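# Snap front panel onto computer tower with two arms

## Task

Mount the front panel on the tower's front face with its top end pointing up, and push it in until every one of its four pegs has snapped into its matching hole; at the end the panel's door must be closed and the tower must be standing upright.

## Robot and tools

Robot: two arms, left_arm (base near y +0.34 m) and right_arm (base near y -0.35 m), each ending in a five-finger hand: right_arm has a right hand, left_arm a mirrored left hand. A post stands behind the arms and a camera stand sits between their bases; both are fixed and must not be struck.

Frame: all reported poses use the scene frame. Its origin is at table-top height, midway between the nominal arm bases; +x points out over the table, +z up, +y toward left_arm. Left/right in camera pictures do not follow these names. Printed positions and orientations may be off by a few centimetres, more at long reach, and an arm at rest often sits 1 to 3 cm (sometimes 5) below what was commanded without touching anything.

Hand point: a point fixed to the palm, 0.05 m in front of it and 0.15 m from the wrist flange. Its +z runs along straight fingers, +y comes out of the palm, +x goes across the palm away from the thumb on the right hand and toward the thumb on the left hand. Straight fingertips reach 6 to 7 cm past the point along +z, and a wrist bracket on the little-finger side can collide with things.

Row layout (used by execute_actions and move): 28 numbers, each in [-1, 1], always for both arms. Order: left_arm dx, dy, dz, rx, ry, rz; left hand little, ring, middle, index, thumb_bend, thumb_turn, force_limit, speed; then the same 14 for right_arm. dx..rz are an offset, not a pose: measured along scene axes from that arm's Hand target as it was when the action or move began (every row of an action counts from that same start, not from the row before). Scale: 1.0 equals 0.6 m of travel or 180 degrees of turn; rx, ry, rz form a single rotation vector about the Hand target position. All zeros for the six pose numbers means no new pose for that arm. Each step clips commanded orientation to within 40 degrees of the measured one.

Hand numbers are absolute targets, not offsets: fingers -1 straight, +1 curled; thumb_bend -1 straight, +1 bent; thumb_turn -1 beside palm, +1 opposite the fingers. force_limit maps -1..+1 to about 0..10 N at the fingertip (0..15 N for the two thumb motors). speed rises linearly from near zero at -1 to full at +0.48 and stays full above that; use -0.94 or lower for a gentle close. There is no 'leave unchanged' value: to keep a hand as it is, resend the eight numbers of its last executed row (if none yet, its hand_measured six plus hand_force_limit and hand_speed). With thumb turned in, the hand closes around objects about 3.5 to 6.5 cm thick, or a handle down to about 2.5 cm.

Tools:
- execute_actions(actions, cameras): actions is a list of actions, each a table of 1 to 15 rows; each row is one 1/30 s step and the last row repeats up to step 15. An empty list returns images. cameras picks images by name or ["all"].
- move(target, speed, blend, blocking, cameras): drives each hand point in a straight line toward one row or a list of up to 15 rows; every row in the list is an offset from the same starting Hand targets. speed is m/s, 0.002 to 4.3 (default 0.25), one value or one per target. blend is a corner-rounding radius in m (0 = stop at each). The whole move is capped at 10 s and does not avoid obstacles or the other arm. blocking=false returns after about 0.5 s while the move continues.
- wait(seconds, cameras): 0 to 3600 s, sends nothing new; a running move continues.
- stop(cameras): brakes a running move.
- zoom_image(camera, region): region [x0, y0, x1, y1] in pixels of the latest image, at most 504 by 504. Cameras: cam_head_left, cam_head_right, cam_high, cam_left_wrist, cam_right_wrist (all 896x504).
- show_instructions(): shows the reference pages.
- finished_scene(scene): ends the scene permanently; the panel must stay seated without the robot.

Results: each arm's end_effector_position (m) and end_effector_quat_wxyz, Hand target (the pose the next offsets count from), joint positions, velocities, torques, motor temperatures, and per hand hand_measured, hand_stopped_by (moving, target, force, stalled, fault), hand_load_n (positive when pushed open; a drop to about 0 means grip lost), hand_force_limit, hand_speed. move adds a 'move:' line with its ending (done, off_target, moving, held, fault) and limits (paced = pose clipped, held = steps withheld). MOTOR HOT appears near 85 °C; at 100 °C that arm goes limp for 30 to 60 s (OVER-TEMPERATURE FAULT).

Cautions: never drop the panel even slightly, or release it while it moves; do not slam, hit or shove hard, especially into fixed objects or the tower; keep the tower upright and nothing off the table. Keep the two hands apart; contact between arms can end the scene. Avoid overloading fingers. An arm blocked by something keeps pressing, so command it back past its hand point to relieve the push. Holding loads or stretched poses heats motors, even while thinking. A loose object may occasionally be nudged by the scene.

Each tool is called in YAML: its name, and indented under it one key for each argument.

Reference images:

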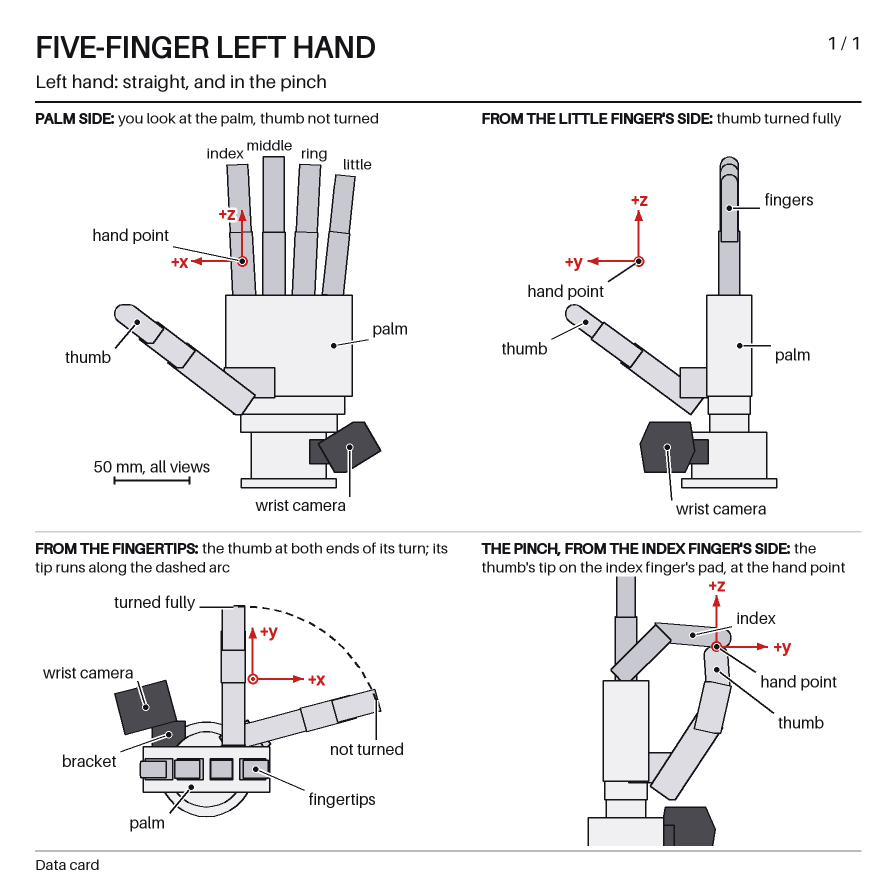

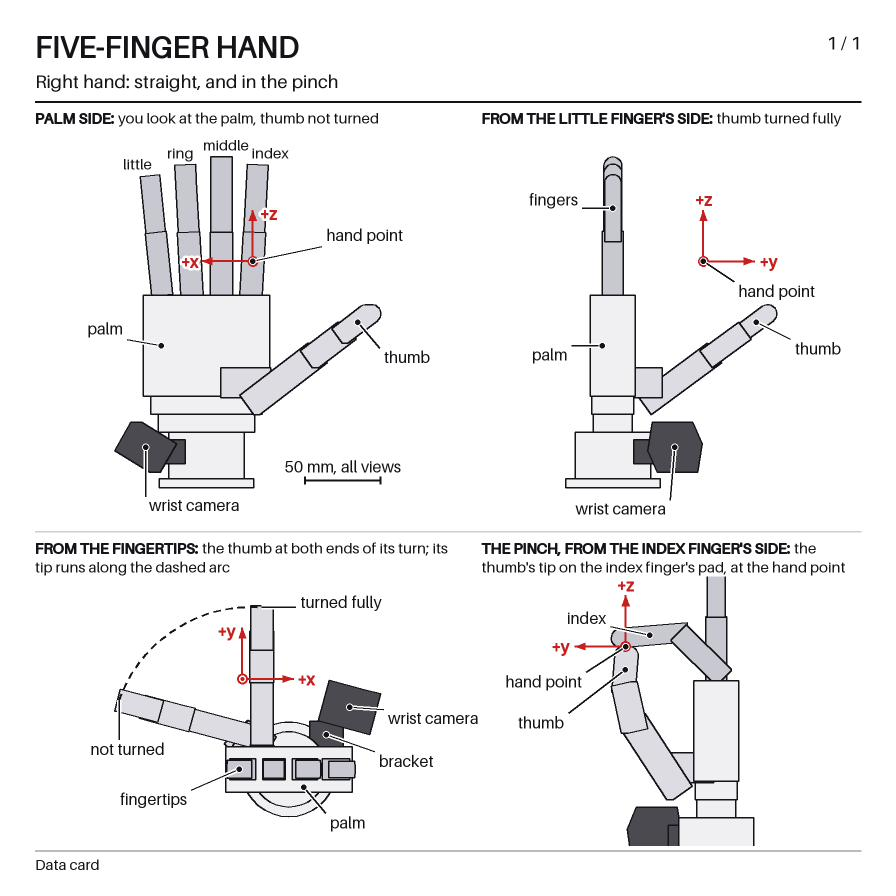

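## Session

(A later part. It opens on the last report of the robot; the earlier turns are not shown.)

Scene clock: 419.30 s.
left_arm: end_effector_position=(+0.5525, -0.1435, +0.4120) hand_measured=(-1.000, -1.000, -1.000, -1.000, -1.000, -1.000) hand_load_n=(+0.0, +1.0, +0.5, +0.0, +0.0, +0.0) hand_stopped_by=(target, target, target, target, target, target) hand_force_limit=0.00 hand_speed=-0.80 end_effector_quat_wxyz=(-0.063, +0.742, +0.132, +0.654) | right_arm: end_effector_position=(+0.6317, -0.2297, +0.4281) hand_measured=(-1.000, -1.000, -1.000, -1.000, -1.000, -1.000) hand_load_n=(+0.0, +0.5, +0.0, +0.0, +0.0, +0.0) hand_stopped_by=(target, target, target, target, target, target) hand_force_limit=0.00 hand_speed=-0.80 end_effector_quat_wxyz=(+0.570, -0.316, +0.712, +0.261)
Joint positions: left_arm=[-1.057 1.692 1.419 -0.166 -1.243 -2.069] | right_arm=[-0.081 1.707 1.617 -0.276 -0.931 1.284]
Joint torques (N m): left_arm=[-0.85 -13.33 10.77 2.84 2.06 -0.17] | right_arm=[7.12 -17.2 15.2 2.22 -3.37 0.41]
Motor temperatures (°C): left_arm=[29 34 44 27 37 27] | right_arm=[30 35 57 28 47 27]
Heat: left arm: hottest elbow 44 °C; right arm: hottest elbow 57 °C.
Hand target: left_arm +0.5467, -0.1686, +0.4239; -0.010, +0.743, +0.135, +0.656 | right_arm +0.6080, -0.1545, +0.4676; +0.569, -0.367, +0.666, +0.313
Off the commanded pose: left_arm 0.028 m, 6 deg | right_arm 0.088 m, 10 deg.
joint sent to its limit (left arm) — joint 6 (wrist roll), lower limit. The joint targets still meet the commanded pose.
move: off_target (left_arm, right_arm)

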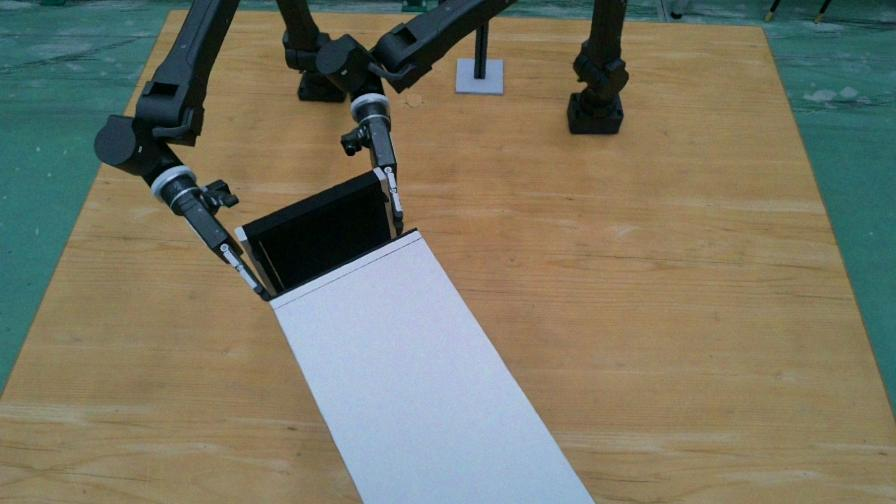

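zoom_image:
  camera: "cam_high"
  region: [210, 120, 450, 310]

execute_actions:
  actions: []
  cameras: ["cam_head_left","cam_head_right"]

zoom_image:
  camera: "cam_head_right"
  region: [310, 70, 470, 160]

zoom_image:
  camera: "cam_head_left"
  region: [340, 70, 500, 160]

Scaled by 2.100.

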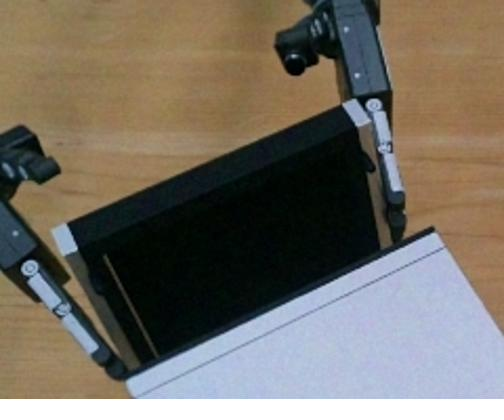

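Scene clock: 420.93 s.
left_arm: end_effector_position=(+0.5525, -0.1435, +0.4120) hand_measured=(-1.000, -1.000, -1.000, -1.000, -1.000, -1.000) hand_load_n=(+0.0, +0.5, +1.0, +0.0, +0.0, -0.5) hand_stopped_by=(target, target, target, target, target, target) hand_force_limit=0.00 hand_speed=-0.80 end_effector_quat_wxyz=(-0.063, +0.742, +0.132, +0.654) | right_arm: end_effector_position=(+0.6317, -0.2297, +0.4282) hand_measured=(-1.000, -1.000, -1.000, -1.000, -1.000, -1.000) hand_load_n=(+0.0, +0.5, +0.5, +0.0, +0.0, +0.0) hand_stopped_by=(target, target, target, target, target, target) hand_force_limit=0.00 hand_speed=-0.80 end_effector_quat_wxyz=(+0.570, -0.316, +0.712, +0.261)
Joint positions: left_arm=[-1.057 1.692 1.419 -0.166 -1.243 -2.069] | right_arm=[-0.081 1.707 1.617 -0.276 -0.931 1.285]
Joint velocities: left_arm=[within noise] | right_arm=[0.005 -0.005 -0.002 -0.002 -0.154 -0.022]
Joint torques (N m): left_arm=[-0.85 -13.33 10.77 2.86 2.07 -0.18] | right_arm=[6.89 -15.56 15.25 2.04 -3.34 0.41]
Motor temperatures (°C): left_arm=[29 34 44 27 37 27] | right_arm=[30 35 57 28 47 27]
Heat: left arm: hottest elbow 44 °C; right arm: hottest elbow 57 °C.
Hand target: left_arm +0.5467, -0.1686, +0.4239; -0.010, +0.743, +0.135, +0.656 | right_arm +0.6080, -0.1545, +0.4676; +0.569, -0.367, +0.666, +0.313
Off the commanded pose: left_arm 0.028 m, 6 deg | right_arm 0.088 m, 10 deg.
Images, in order (width x height): cam_head_left 896x504, cam_head_right 896x504.

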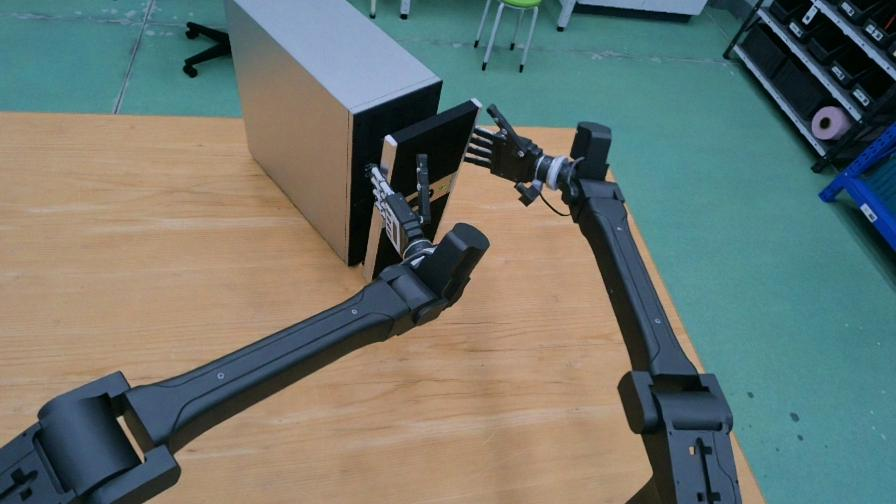

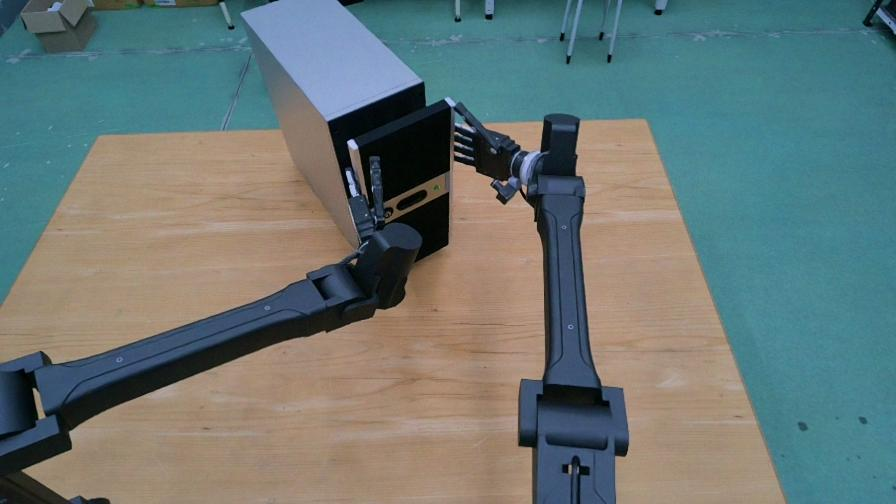

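Scaled by 3.150.

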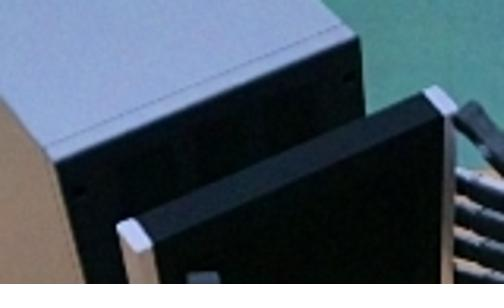

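Scaled by 3.150.

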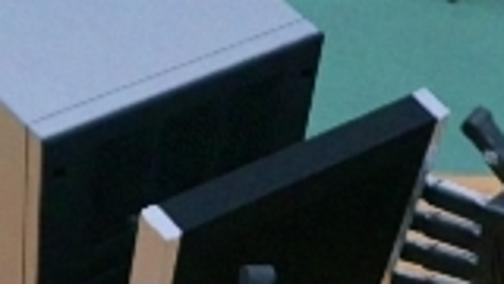

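zoom_image:
  camera: "cam_head_left"
  region: [330, 130, 490, 300]

zoom_image:
  camera: "cam_head_right"
  region: [320, 130, 480, 300]

Scaled by 2.965.

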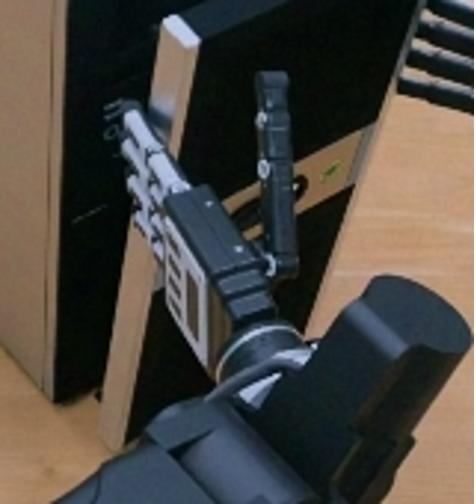

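Scaled by 2.965.

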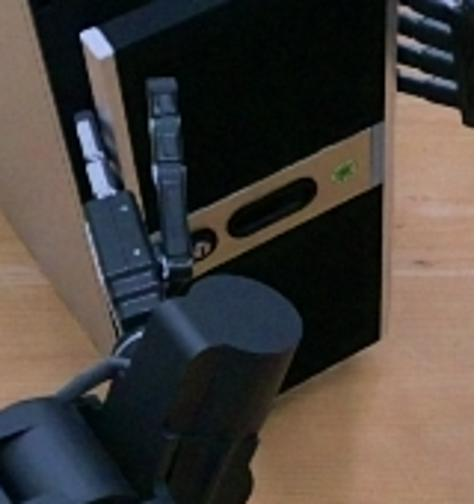

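move:
  target: [0.0350,0.0275,0,0,0,0,-1,-1,-1,-1,-1,-1,0,-0.8,-0.0067,0.0048,-0.0083,0,0,0,-1,-1,-1,-1,-1,-1,0,-0.8]
  speed: 0.1
  cameras: ["cam_high"]

Scene clock: 432.70 s.
left_arm: end_effector_position=(+0.5804, -0.1187, +0.4067) hand_measured=(-1.000, -1.000, -1.000, -1.000, -1.000, -1.000) hand_load_n=(+0.0, +0.5, +0.5, +0.0, +0.0, +0.0) hand_stopped_by=(target, target, target, target, target, target) hand_force_limit=0.00 hand_speed=-0.80 end_effector_quat_wxyz=(-0.062, +0.743, +0.147, +0.650) | right_arm: end_effector_position=(+0.6300, -0.2213, +0.4304) hand_measured=(-1.000, -1.000, -1.000, -1.000, -1.000, -1.000) hand_load_n=(+0.0, +0.5, +0.0, +0.0, +0.0, +0.0) hand_stopped_by=(target, target, target, target, target, target) hand_force_limit=0.00 hand_speed=-0.80 end_effector_quat_wxyz=(+0.572, -0.321, +0.706, +0.265)
Joint positions: left_arm=[-0.996 1.692 1.404 -0.132 -1.2 -2.065] | right_arm=[-0.069 1.707 1.617 -0.263 -0.936 1.29]
Joint torques (N m): left_arm=[-2.14 -13.92 10.82 2.86 2.05 0.09] | right_arm=[7.3 -16.09 13.44 2.1 -2.92 0.41]
Motor temperatures (°C): left_arm=[29 34 42 27 37 27] | right_arm=[30 35 57 28 48 27]
Heat: left arm: hottest elbow 42 °C; right arm: hottest elbow 57 °C.
Hand target: left_arm +0.5676, -0.1522, +0.4240; -0.010, +0.743, +0.135, +0.656 | right_arm +0.6040, -0.1517, +0.4627; +0.569, -0.367, +0.666, +0.313
Off the commanded pose: left_arm 0.040 m, 6 deg | right_arm 0.081 m, 9 deg.
move: off_target (left_arm, right_arm)

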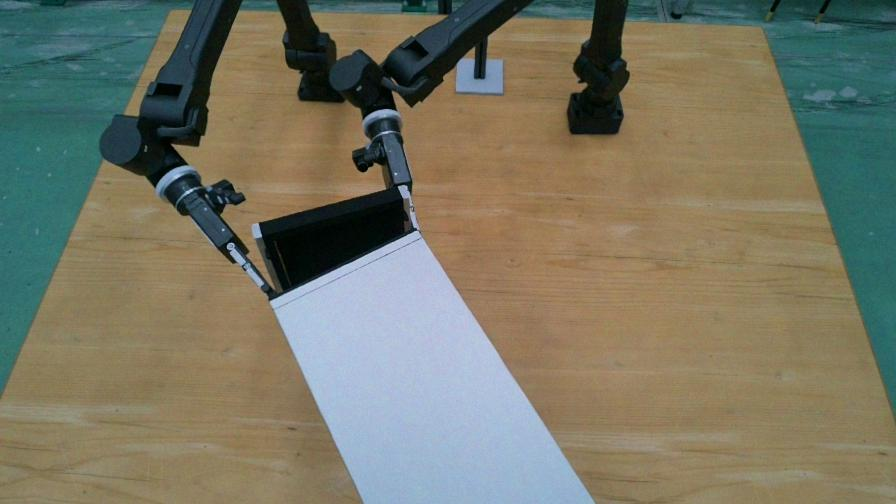

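move:
  target: [0.0017,-0.0028,0.0083,0,0,0,-1,-1,-1,-1,-1,-1,0,-0.8,0.0398,0.0192,-0.0167,0,0,0,-1,-1,-1,-1,-1,-1,0,-0.8]
  speed: 0.05
  cameras: ["cam_head_left","cam_head_right","cam_high"]

zoom_image:
  camera: "cam_high"
  region: [210, 120, 450, 310]

zoom_image:
  camera: "cam_head_right"
  region: [310, 70, 470, 160]

zoom_image:
  camera: "cam_head_left"
  region: [340, 70, 500, 160]

Scene clock: 435.73 s.
left_arm: end_effector_position=(+0.5805, -0.1200, +0.4053) hand_measured=(-1.000, -1.000, -1.000, -1.000, -1.000, -1.000) hand_load_n=(+0.0, +1.0, +0.0, +0.0, +0.0, +0.0) hand_stopped_by=(target, target, target, target, target, target) hand_force_limit=0.00 hand_speed=-0.80 end_effector_quat_wxyz=(-0.069, +0.745, +0.138, +0.649) | right_arm: end_effector_position=(+0.6467, -0.2129, +0.4108) hand_measured=(-1.000, -1.000, -1.000, -1.000, -1.000, -1.000) hand_load_n=(+0.0, +0.5, +0.0, +0.0, +0.0, +0.0) hand_stopped_by=(target, target, target, target, target, target) hand_force_limit=0.00 hand_speed=-0.80 end_effector_quat_wxyz=(+0.567, -0.317, +0.712, +0.267)
Joint positions: left_arm=[-0.996 1.692 1.404 -0.132 -1.198 -2.042] | right_arm=[-0.052 1.752 1.63 -0.236 -0.915 1.303]
Joint torques (N m): left_arm=[-2.14 -14.45 11.86 2.52 1.99 -0.13] | right_arm=[6.53 -16.21 16.39 2.1 -3.05 0.35]
Motor temperatures (°C): left_arm=[29 34 42 27 37 27] | right_arm=[30 35 57 28 48 27]
Heat: left arm: hottest elbow 42 °C; right arm: hottest elbow 57 °C.
Hand target: left_arm +0.5687, -0.1539, +0.4290; -0.009, +0.743, +0.134, +0.656 | right_arm +0.6279, -0.1401, +0.4525; +0.569, -0.367, +0.667, +0.313
Off the commanded pose: left_arm 0.043 m, 7 deg | right_arm 0.086 m, 9 deg.
move: off_target (left_arm, right_arm)

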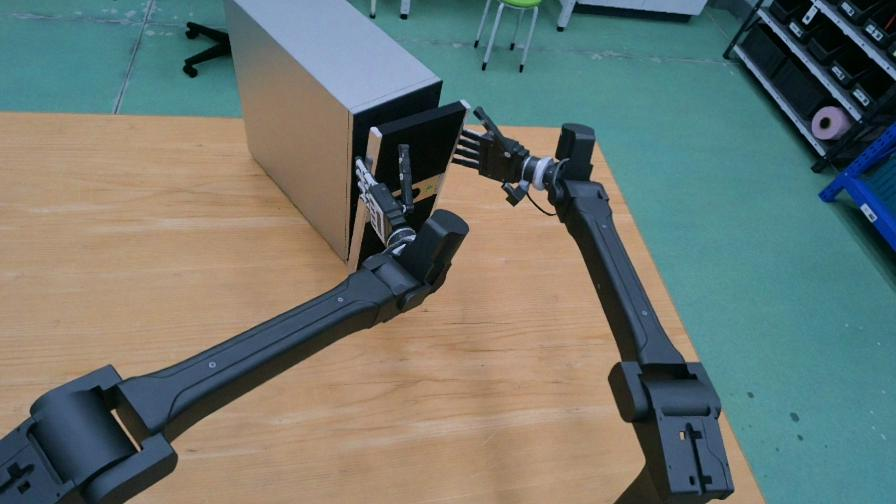

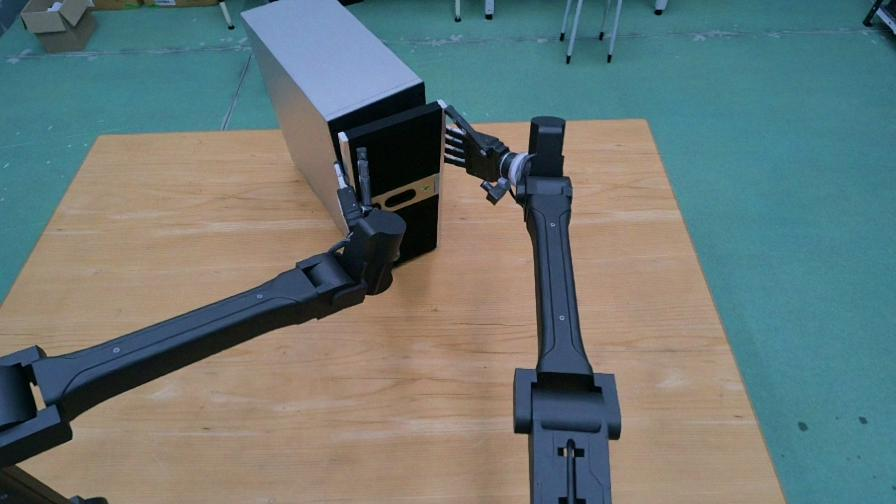

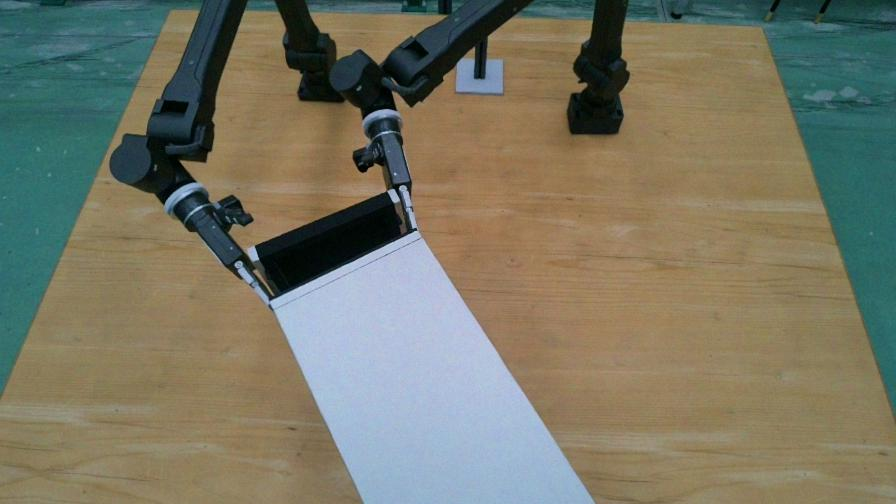

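Scaled by 2.100.

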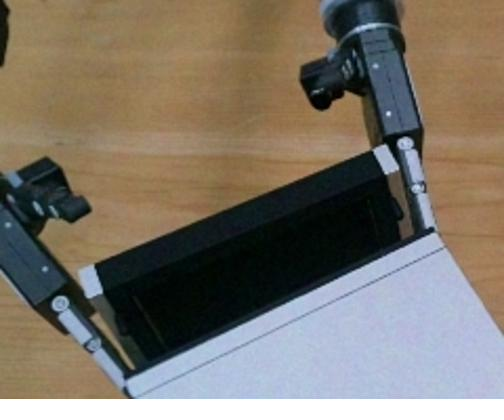

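Scaled by 3.150.

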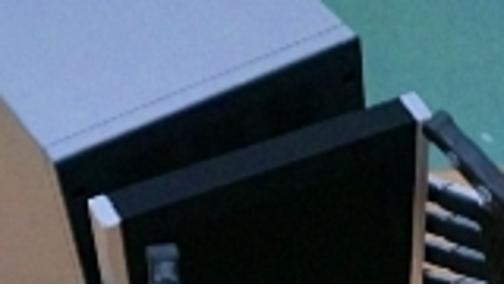

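Scaled by 3.150.

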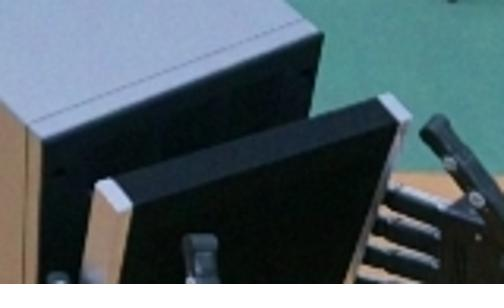

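move:
  target: [0.0033,-0.0058,-0.0033,0,0,0,-1,-1,-1,-1,-1,-1,0,-0.8,0.0250,0.0083,0.0083,0,0,0,-1,-1,-1,-1,-1,-1,0,-0.8]
  speed: 0.05
  cameras: ["cam_head_left","cam_head_right","cam_high"]

zoom_image:
  camera: "cam_high"
  region: [210, 120, 450, 310]

zoom_image:
  camera: "cam_head_right"
  region: [310, 70, 470, 160]

zoom_image:
  camera: "cam_head_left"
  region: [340, 70, 500, 160]

zoom_image:
  camera: "cam_head_left"
  region: [320, 160, 440, 290]

Scene clock: 440.77 s.
left_arm: end_effector_position=(+0.5805, -0.1205, +0.4051) hand_measured=(-1.000, -1.000, -1.000, -1.000, -1.000, -1.000) hand_load_n=(+0.0, +0.5, +0.5, +0.0, +0.0, +0.0) hand_stopped_by=(target, target, target, target, target, target) hand_force_limit=0.00 hand_speed=-0.80 end_effector_quat_wxyz=(-0.068, +0.746, +0.137, +0.649) | right_arm: end_effector_position=(+0.6620, -0.2045, +0.4160) hand_measured=(-1.000, -1.000, -1.000, -1.000, -1.000, -1.000) hand_load_n=(+0.0, +0.5, +0.0, +0.0, +0.0, +0.0) hand_stopped_by=(target, target, target, target, target, target) hand_force_limit=0.00 hand_speed=-0.80 end_effector_quat_wxyz=(+0.572, -0.322, +0.706, +0.267)
Joint positions: left_arm=[-0.996 1.692 1.404 -0.132 -1.195 -2.042] | right_arm=[-0.037 1.792 1.691 -0.237 -0.908 1.31]
Joint torques (N m): left_arm=[-3.02 -13.1 12.53 2.54 1.83 -0.14] | right_arm=[5.42 -16.79 16.84 1.36 -2.95 0.37]
Motor temperatures (°C): left_arm=[29 34 41 27 37 27] | right_arm=[30 35 56 28 48 27]
Heat: left arm: hottest elbow 41 °C; right arm: hottest elbow 56 °C.
Hand target: left_arm +0.5706, -0.1574, +0.4270; -0.009, +0.743, +0.134, +0.656 | right_arm +0.6429, -0.1352, +0.4573; +0.569, -0.367, +0.667, +0.313
Off the commanded pose: left_arm 0.044 m, 7 deg | right_arm 0.083 m, 9 deg.
move: off_target (left_arm, right_arm)

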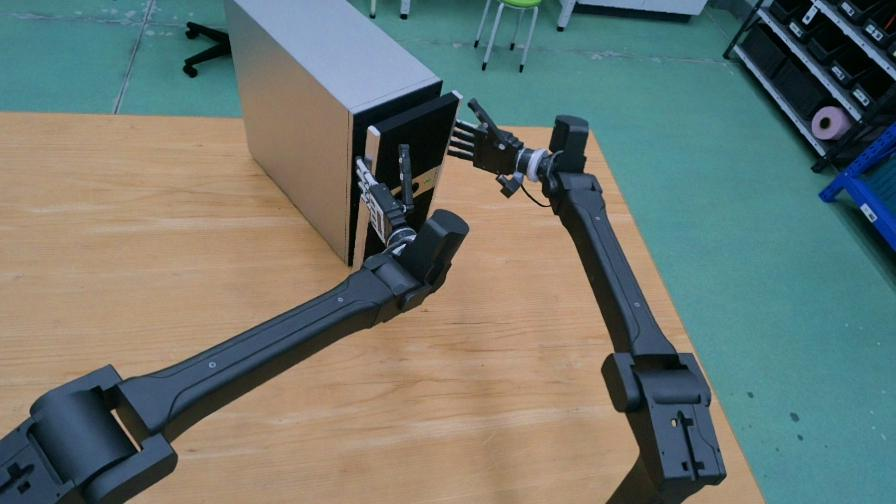

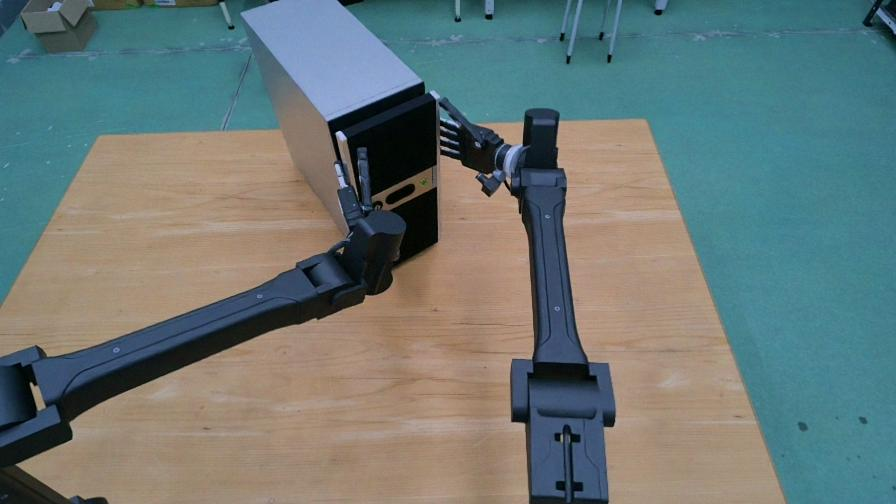

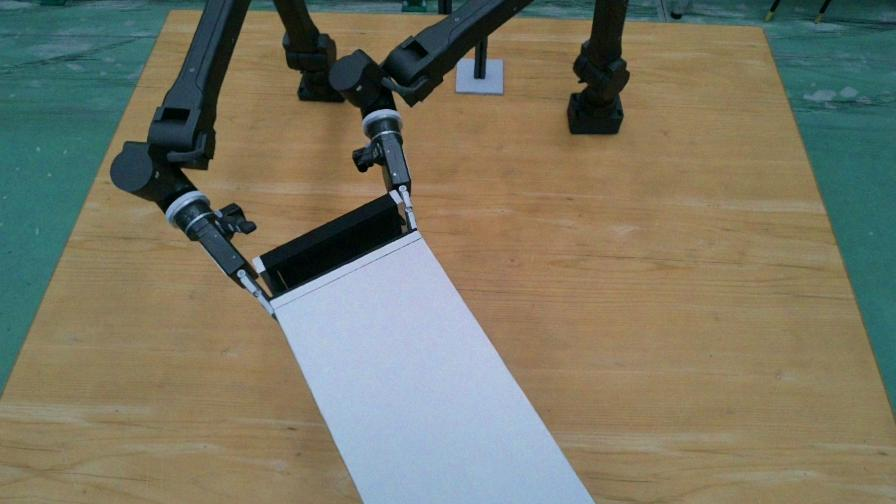

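Scaled by 2.100.

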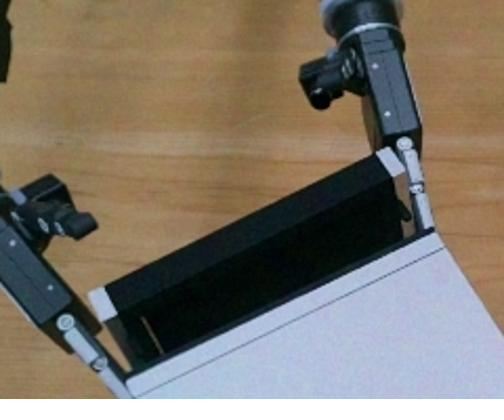

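Scaled by 3.150.

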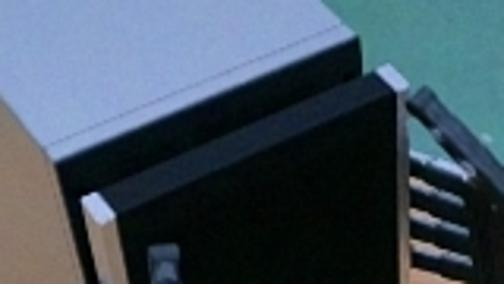

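Scaled by 3.150.

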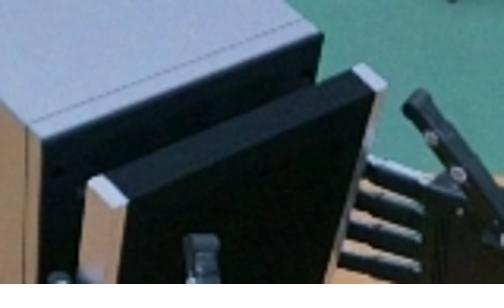

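Scaled by 3.877.

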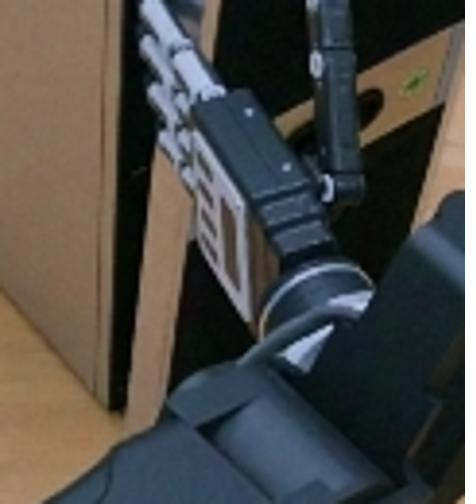

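zoom_image:
  camera: "cam_head_left"
  region: [335, 220, 385, 280]

zoom_image:
  camera: "cam_head_right"
  region: [390, 200, 450, 270]

Scaled by 8.400.

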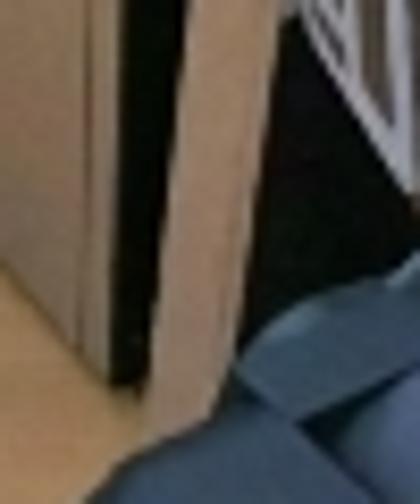

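Scaled by 7.200.

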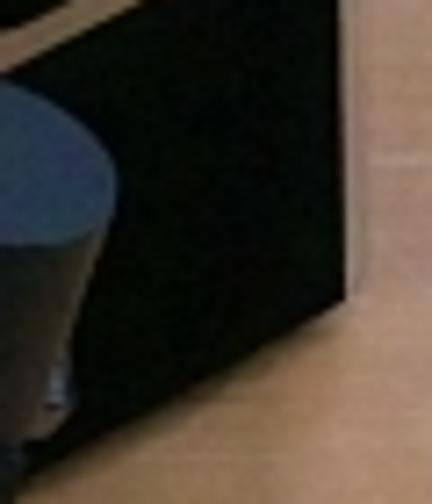

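move:
  target: [0.0217,0.0125,0,0,0,0,-1,-1,-1,-1,-1,-1,0,-0.8,0,0,0,0,0,0,-1,-1,-1,-1,-1,-1,0,-0.8]
  speed: 0.03
  cameras: []

Scene clock: 450.23 s.
left_arm: end_effector_position=(+0.5837, -0.1207, +0.4054) hand_measured=(-1.000, -1.000, -1.000, -1.000, -1.000, -1.000) hand_load_n=(+0.0, +1.0, +0.5, +0.0, +0.0, +0.0) hand_stopped_by=(target, target, target, target, target, target) hand_force_limit=0.00 hand_speed=-0.80 end_effector_quat_wxyz=(-0.062, +0.747, +0.135, +0.648) | right_arm: end_effector_position=(+0.6638, -0.2052, +0.4147) hand_measured=(-1.000, -1.000, -1.000, -1.000, -1.000, -1.000) hand_load_n=(+0.0, +0.5, +0.0, +0.0, +0.0, +0.0) hand_stopped_by=(target, target, target, target, target, target) hand_force_limit=0.00 hand_speed=-0.80 end_effector_quat_wxyz=(+0.572, -0.319, +0.708, +0.264)
Joint positions: left_arm=[-0.99 1.692 1.404 -0.122 -1.177 -2.036] | right_arm=[-0.037 1.793 1.691 -0.237 -0.9 1.31]
Joint torques (N m): left_arm=[-0.67 -13.04 12.68 3 2.1 0.01] | right_arm=[6.3 -16.56 17.02 1.16 -3.22 0.42]
Motor temperatures (°C): left_arm=[29 34 40 27 37 27] | right_arm=[30 35 55 28 47 27]
Heat: left arm: hottest elbow 40 °C; right arm: hottest elbow 55 °C.
Hand target: left_arm +0.5837, -0.1499, +0.4271; -0.010, +0.743, +0.135, +0.656 | right_arm +0.6429, -0.1352, +0.4574; +0.569, -0.367, +0.667, +0.313
Off the commanded pose: left_arm 0.036 m, 6 deg | right_arm 0.085 m, 9 deg.
move: off_target (left_arm)

move:
  target: [0.0087,0.005,0,0,0,0,-1,-1,-1,-1,-1,-1,0,-0.8,0,0,0,0,0,0,-1,-1,-1,-1,-1,-1,0,-0.8]
  speed: 0.03
  cameras: []

Scene clock: 451.27 s.
left_arm: end_effector_position=(+0.5895, -0.1163, +0.4055) hand_measured=(-1.000, -1.000, -1.000, -1.000, -1.000, -1.000) hand_load_n=(+0.0, +1.0, +0.0, -0.5, +0.0, +0.0) hand_stopped_by=(target, target, target, target, target, target) hand_force_limit=0.00 hand_speed=-0.80 end_effector_quat_wxyz=(-0.062, +0.748, +0.136, +0.647) | right_arm: end_effector_position=(+0.6635, -0.2050, +0.4148) hand_measured=(-1.000, -1.000, -1.000, -1.000, -1.000, -1.000) hand_load_n=(+0.0, +0.5, +0.0, +0.0, +0.0, +0.0) hand_stopped_by=(target, target, target, target, target, target) hand_force_limit=0.00 hand_speed=-0.80 end_effector_quat_wxyz=(+0.572, -0.320, +0.708, +0.264)
Joint positions: left_arm=[-0.977 1.692 1.404 -0.115 -1.166 -2.028] | right_arm=[-0.037 1.793 1.691 -0.237 -0.902 1.31]
Joint torques (N m): left_arm=[-0.73 -12.98 12.74 3.03 2.06 0.04] | right_arm=[5.6 -16.62 16.73 1.25 -3.15 0.39]
Motor temperatures (°C): left_arm=[29 34 39 27 37 27] | right_arm=[30 35 55 28 47 27]
Heat: left arm: hottest elbow 39 °C; right arm: hottest elbow 55 °C.
Hand target: left_arm +0.5890, -0.1467, +0.4270; -0.010, +0.743, +0.135, +0.656 | right_arm +0.6429, -0.1353, +0.4574; +0.569, -0.367, +0.667, +0.313
Off the commanded pose: left_arm 0.037 m, 6 deg | right_arm 0.084 m, 9 deg.
move: off_target (left_arm)

execute_actions:
  actions: []
  cameras: ["cam_head_left","cam_head_right","cam_high"]

zoom_image:
  camera: "cam_high"
  region: [230, 170, 440, 330]

zoom_image:
  camera: "cam_head_right"
  region: [310, 70, 470, 160]

zoom_image:
  camera: "cam_head_left"
  region: [340, 70, 500, 160]

zoom_image:
  camera: "cam_head_left"
  region: [335, 210, 385, 280]

Scene clock: 451.87 s.
left_arm: end_effector_position=(+0.5895, -0.1163, +0.4055) hand_measured=(-1.000, -1.000, -1.000, -1.000, -1.000, -1.000) hand_load_n=(+0.0, +1.0, +0.0, +0.0, +0.0, +0.0) hand_stopped_by=(target, target, target, target, target, target) hand_force_limit=0.00 hand_speed=-0.80 end_effector_quat_wxyz=(-0.062, +0.748, +0.136, +0.647) | right_arm: end_effector_position=(+0.6635, -0.2050, +0.4148) hand_measured=(-1.000, -1.000, -1.000, -1.000, -1.000, -1.000) hand_load_n=(+0.0, +0.5, +0.0, +0.0, +0.0, -0.5) hand_stopped_by=(target, target, target, target, target, target) hand_force_limit=0.00 hand_speed=-0.80 end_effector_quat_wxyz=(+0.572, -0.320, +0.708, +0.264)
Joint positions: left_arm=[-0.977 1.692 1.404 -0.115 -1.166 -2.028] | right_arm=[-0.037 1.793 1.691 -0.237 -0.902 1.31]
Joint velocities: within noise
Joint torques (N m): left_arm=[-0.73 -12.86 12.74 3.03 2.06 0.01] | right_arm=[6.3 -16.5 17.07 1.21 -3.16 0.41]
Motor temperatures (°C): left_arm=[29 34 39 27 37 27] | right_arm=[30 35 55 28 47 27]
Heat: left arm: hottest elbow 39 °C; right arm: hottest elbow 55 °C.
Hand target: left_arm +0.5890, -0.1467, +0.4270; -0.010, +0.743, +0.135, +0.656 | right_arm +0.6429, -0.1353, +0.4574; +0.569, -0.367, +0.667, +0.313
Off the commanded pose: left_arm 0.037 m, 6 deg | right_arm 0.084 m, 9 deg.
Images, in order (width x height): cam_head_left 896x504, cam_head_right 896x504, cam_high 896x504.

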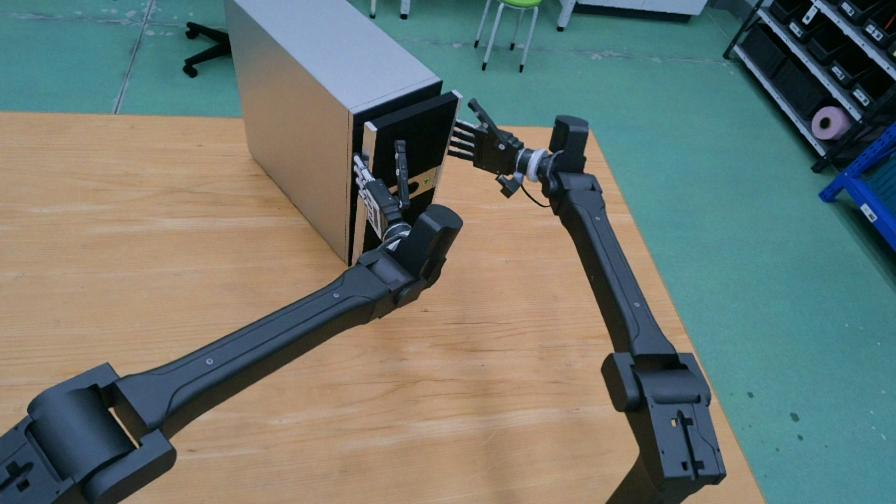

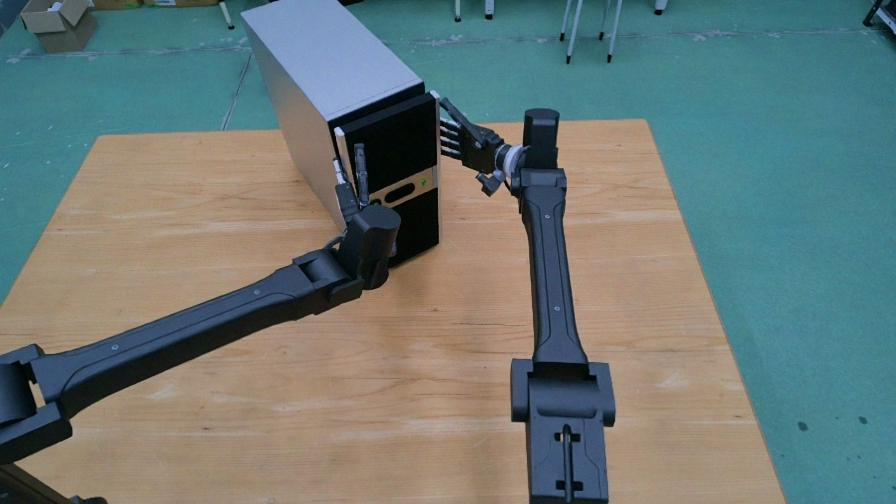

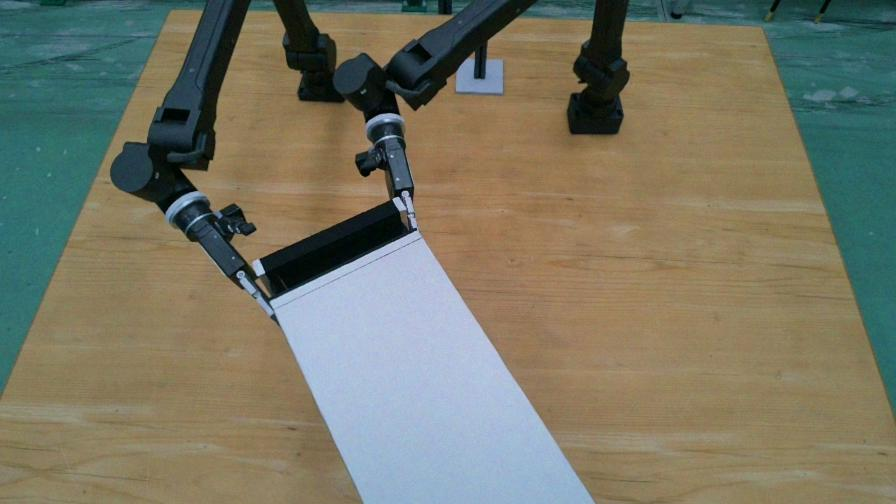

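Scaled by 2.400.

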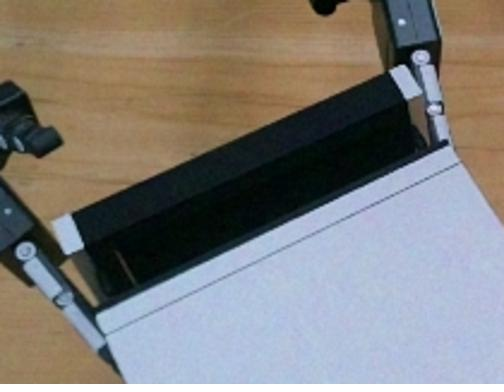

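Scaled by 3.150.

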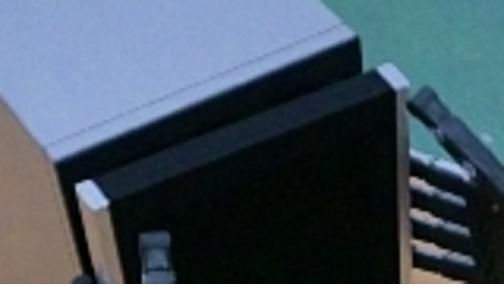

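Scaled by 3.150.

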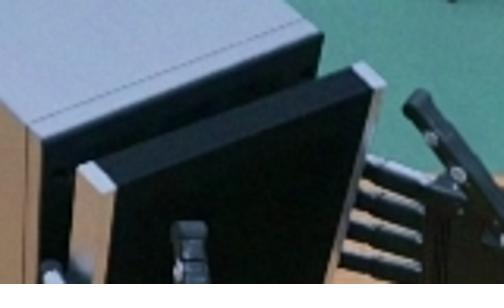

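Scaled by 7.200.

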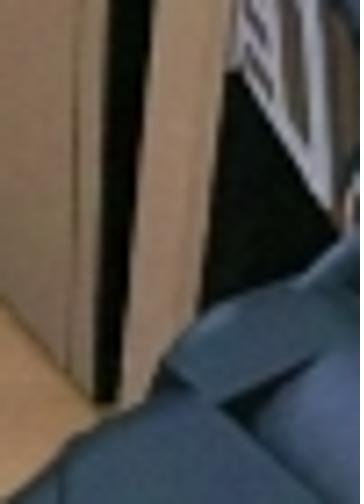

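move:
  target: [0.0087,0.005,0,0,0,0,-1,-1,-1,-1,-1,-1,0,-0.8,0.0087,0.005,0,0,0,0,-1,-1,-1,-1,-1,-1,0,-0.8]
  speed: 0.03
  cameras: []

Scene clock: 456.37 s.
left_arm: end_effector_position=(+0.5930, -0.1152, +0.4066) hand_measured=(-1.000, -1.000, -1.000, -1.000, -1.000, -1.000) hand_load_n=(+0.0, +1.0, +0.5, +0.0, +0.0, +0.0) hand_stopped_by=(target, target, target, target, target, target) hand_force_limit=0.00 hand_speed=-0.80 end_effector_quat_wxyz=(-0.057, +0.748, +0.136, +0.647) | right_arm: end_effector_position=(+0.6676, -0.2045, +0.4180) hand_measured=(-1.000, -1.000, -1.000, -1.000, -1.000, -1.000) hand_load_n=(+0.0, +0.0, +0.0, +0.0, +0.0, +0.0) hand_stopped_by=(target, target, target, target, target, target) hand_force_limit=0.00 hand_speed=-0.80 end_effector_quat_wxyz=(+0.574, -0.320, +0.706, +0.264)
Joint positions: left_arm=[-0.97 1.692 1.404 -0.105 -1.153 -2.024] | right_arm=[-0.036 1.804 1.712 -0.24 -0.902 1.312]
Joint torques (N m): left_arm=[-0.5 -12.63 12.82 2.96 1.92 0.07] | right_arm=[6.24 -17.2 16.77 1.37 -2.99 0.35]
Heat: left arm: hottest elbow 39 °C; right arm: hottest elbow 54 °C.
Hand target: left_arm +0.5942, -0.1438, +0.4270; -0.009, +0.743, +0.135, +0.656 | right_arm +0.6481, -0.1321, +0.4575; +0.569, -0.367, +0.667, +0.313
Off the commanded pose: left_arm 0.035 m, 6 deg | right_arm 0.085 m, 9 deg.
move: off_target (left_arm, right_arm)

move:
  target: [0.0115,0.0067,0,0,0,0,-1,-1,-1,-1,-1,-1,0,-0.8,0.0115,0.0067,-0.0033,0,0,0,-1,-1,-1,-1,-1,-1,0,-0.8]
  speed: 0.03
  cameras: ["cam_head_left","cam_head_right","cam_high"]

zoom_image:
  camera: "cam_head_right"
  region: [310, 70, 470, 160]

zoom_image:
  camera: "cam_head_left"
  region: [340, 70, 500, 160]

zoom_image:
  camera: "cam_head_left"
  region: [335, 210, 385, 280]

Scene clock: 457.83 s.
left_arm: end_effector_position=(+0.5970, -0.1138, +0.4068) hand_measured=(-1.000, -1.000, -1.000, -1.000, -1.000, -1.000) hand_load_n=(+0.0, +0.5, +0.5, +0.0, +0.0, +0.0) hand_stopped_by=(target, target, target, target, target, target) hand_force_limit=0.00 hand_speed=-0.80 end_effector_quat_wxyz=(-0.054, +0.749, +0.134, +0.647) | right_arm: end_effector_position=(+0.6744, -0.2018, +0.4171) hand_measured=(-1.000, -1.000, -1.000, -1.000, -1.000, -1.000) hand_load_n=(+0.0, +0.5, +0.0, +0.0, +0.0, +0.0) hand_stopped_by=(target, target, target, target, target, target) hand_force_limit=0.00 hand_speed=-0.80 end_effector_quat_wxyz=(+0.574, -0.321, +0.705, +0.264)
Joint positions: left_arm=[-0.961 1.692 1.404 -0.096 -1.137 -2.016] | right_arm=[-0.031 1.822 1.734 -0.24 -0.898 1.315]
Joint torques (N m): left_arm=[-0.15 -12.51 12.98 3.02 1.82 0.07] | right_arm=[7.18 -15.68 17.02 1.29 -2.85 0.41]
Motor temperatures (°C): left_arm=[29 34 39 27 37 27] | right_arm=[30 35 55 28 48 27]
Heat: left arm: hottest elbow 39 °C; right arm: hottest elbow 55 °C.
Hand target: left_arm +0.6010, -0.1399, +0.4270; -0.009, +0.743, +0.134, +0.656 | right_arm +0.6549, -0.1281, +0.4554; +0.569, -0.367, +0.666, +0.313
Off the commanded pose: left_arm 0.033 m, 5 deg | right_arm 0.085 m, 9 deg.
move: off_target (left_arm, right_arm)

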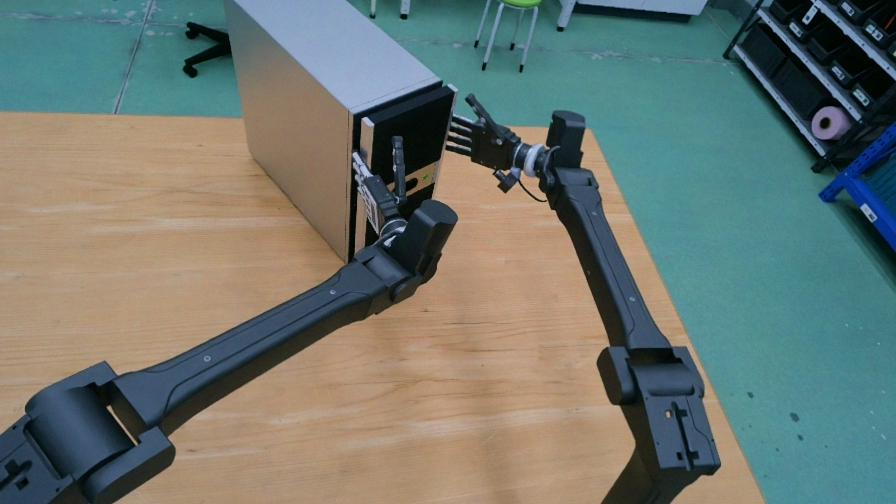

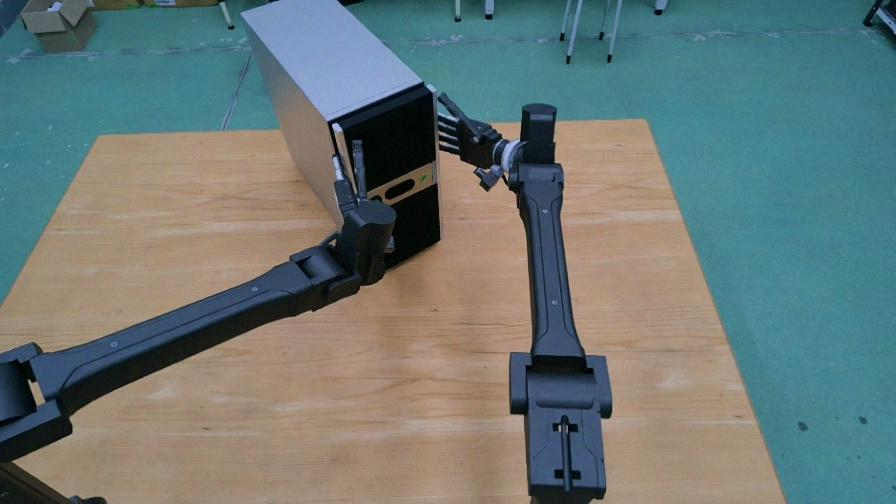

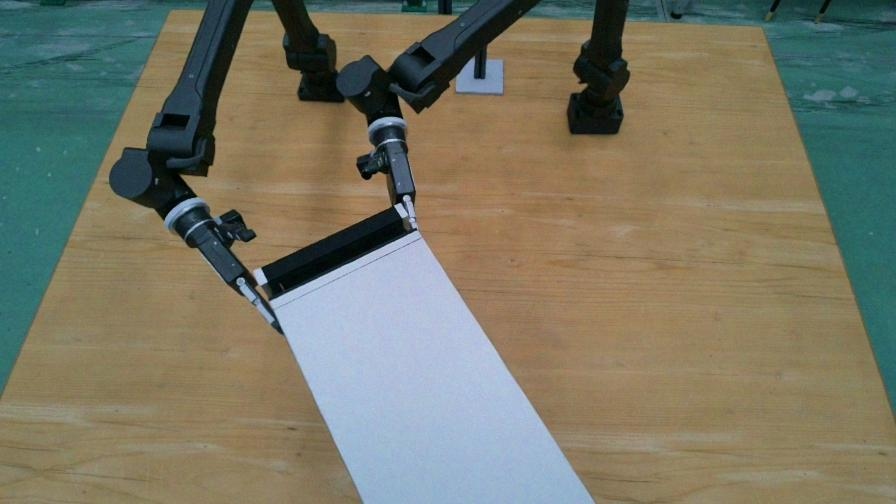

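Scaled by 3.150.

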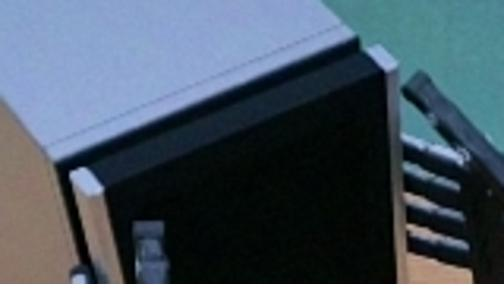

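Scaled by 3.150.

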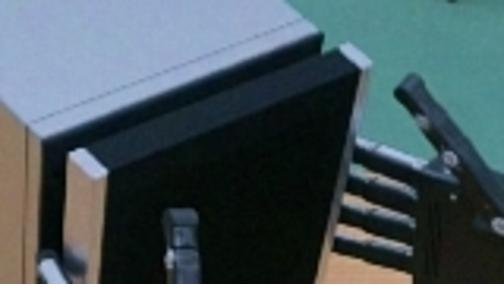

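Scaled by 7.200.

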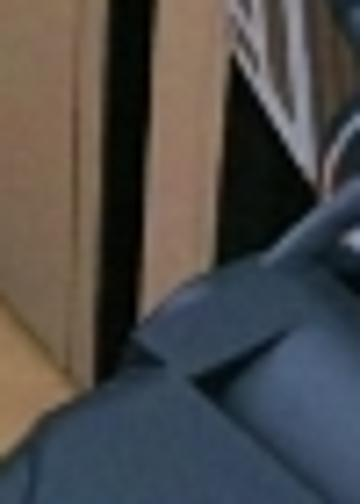

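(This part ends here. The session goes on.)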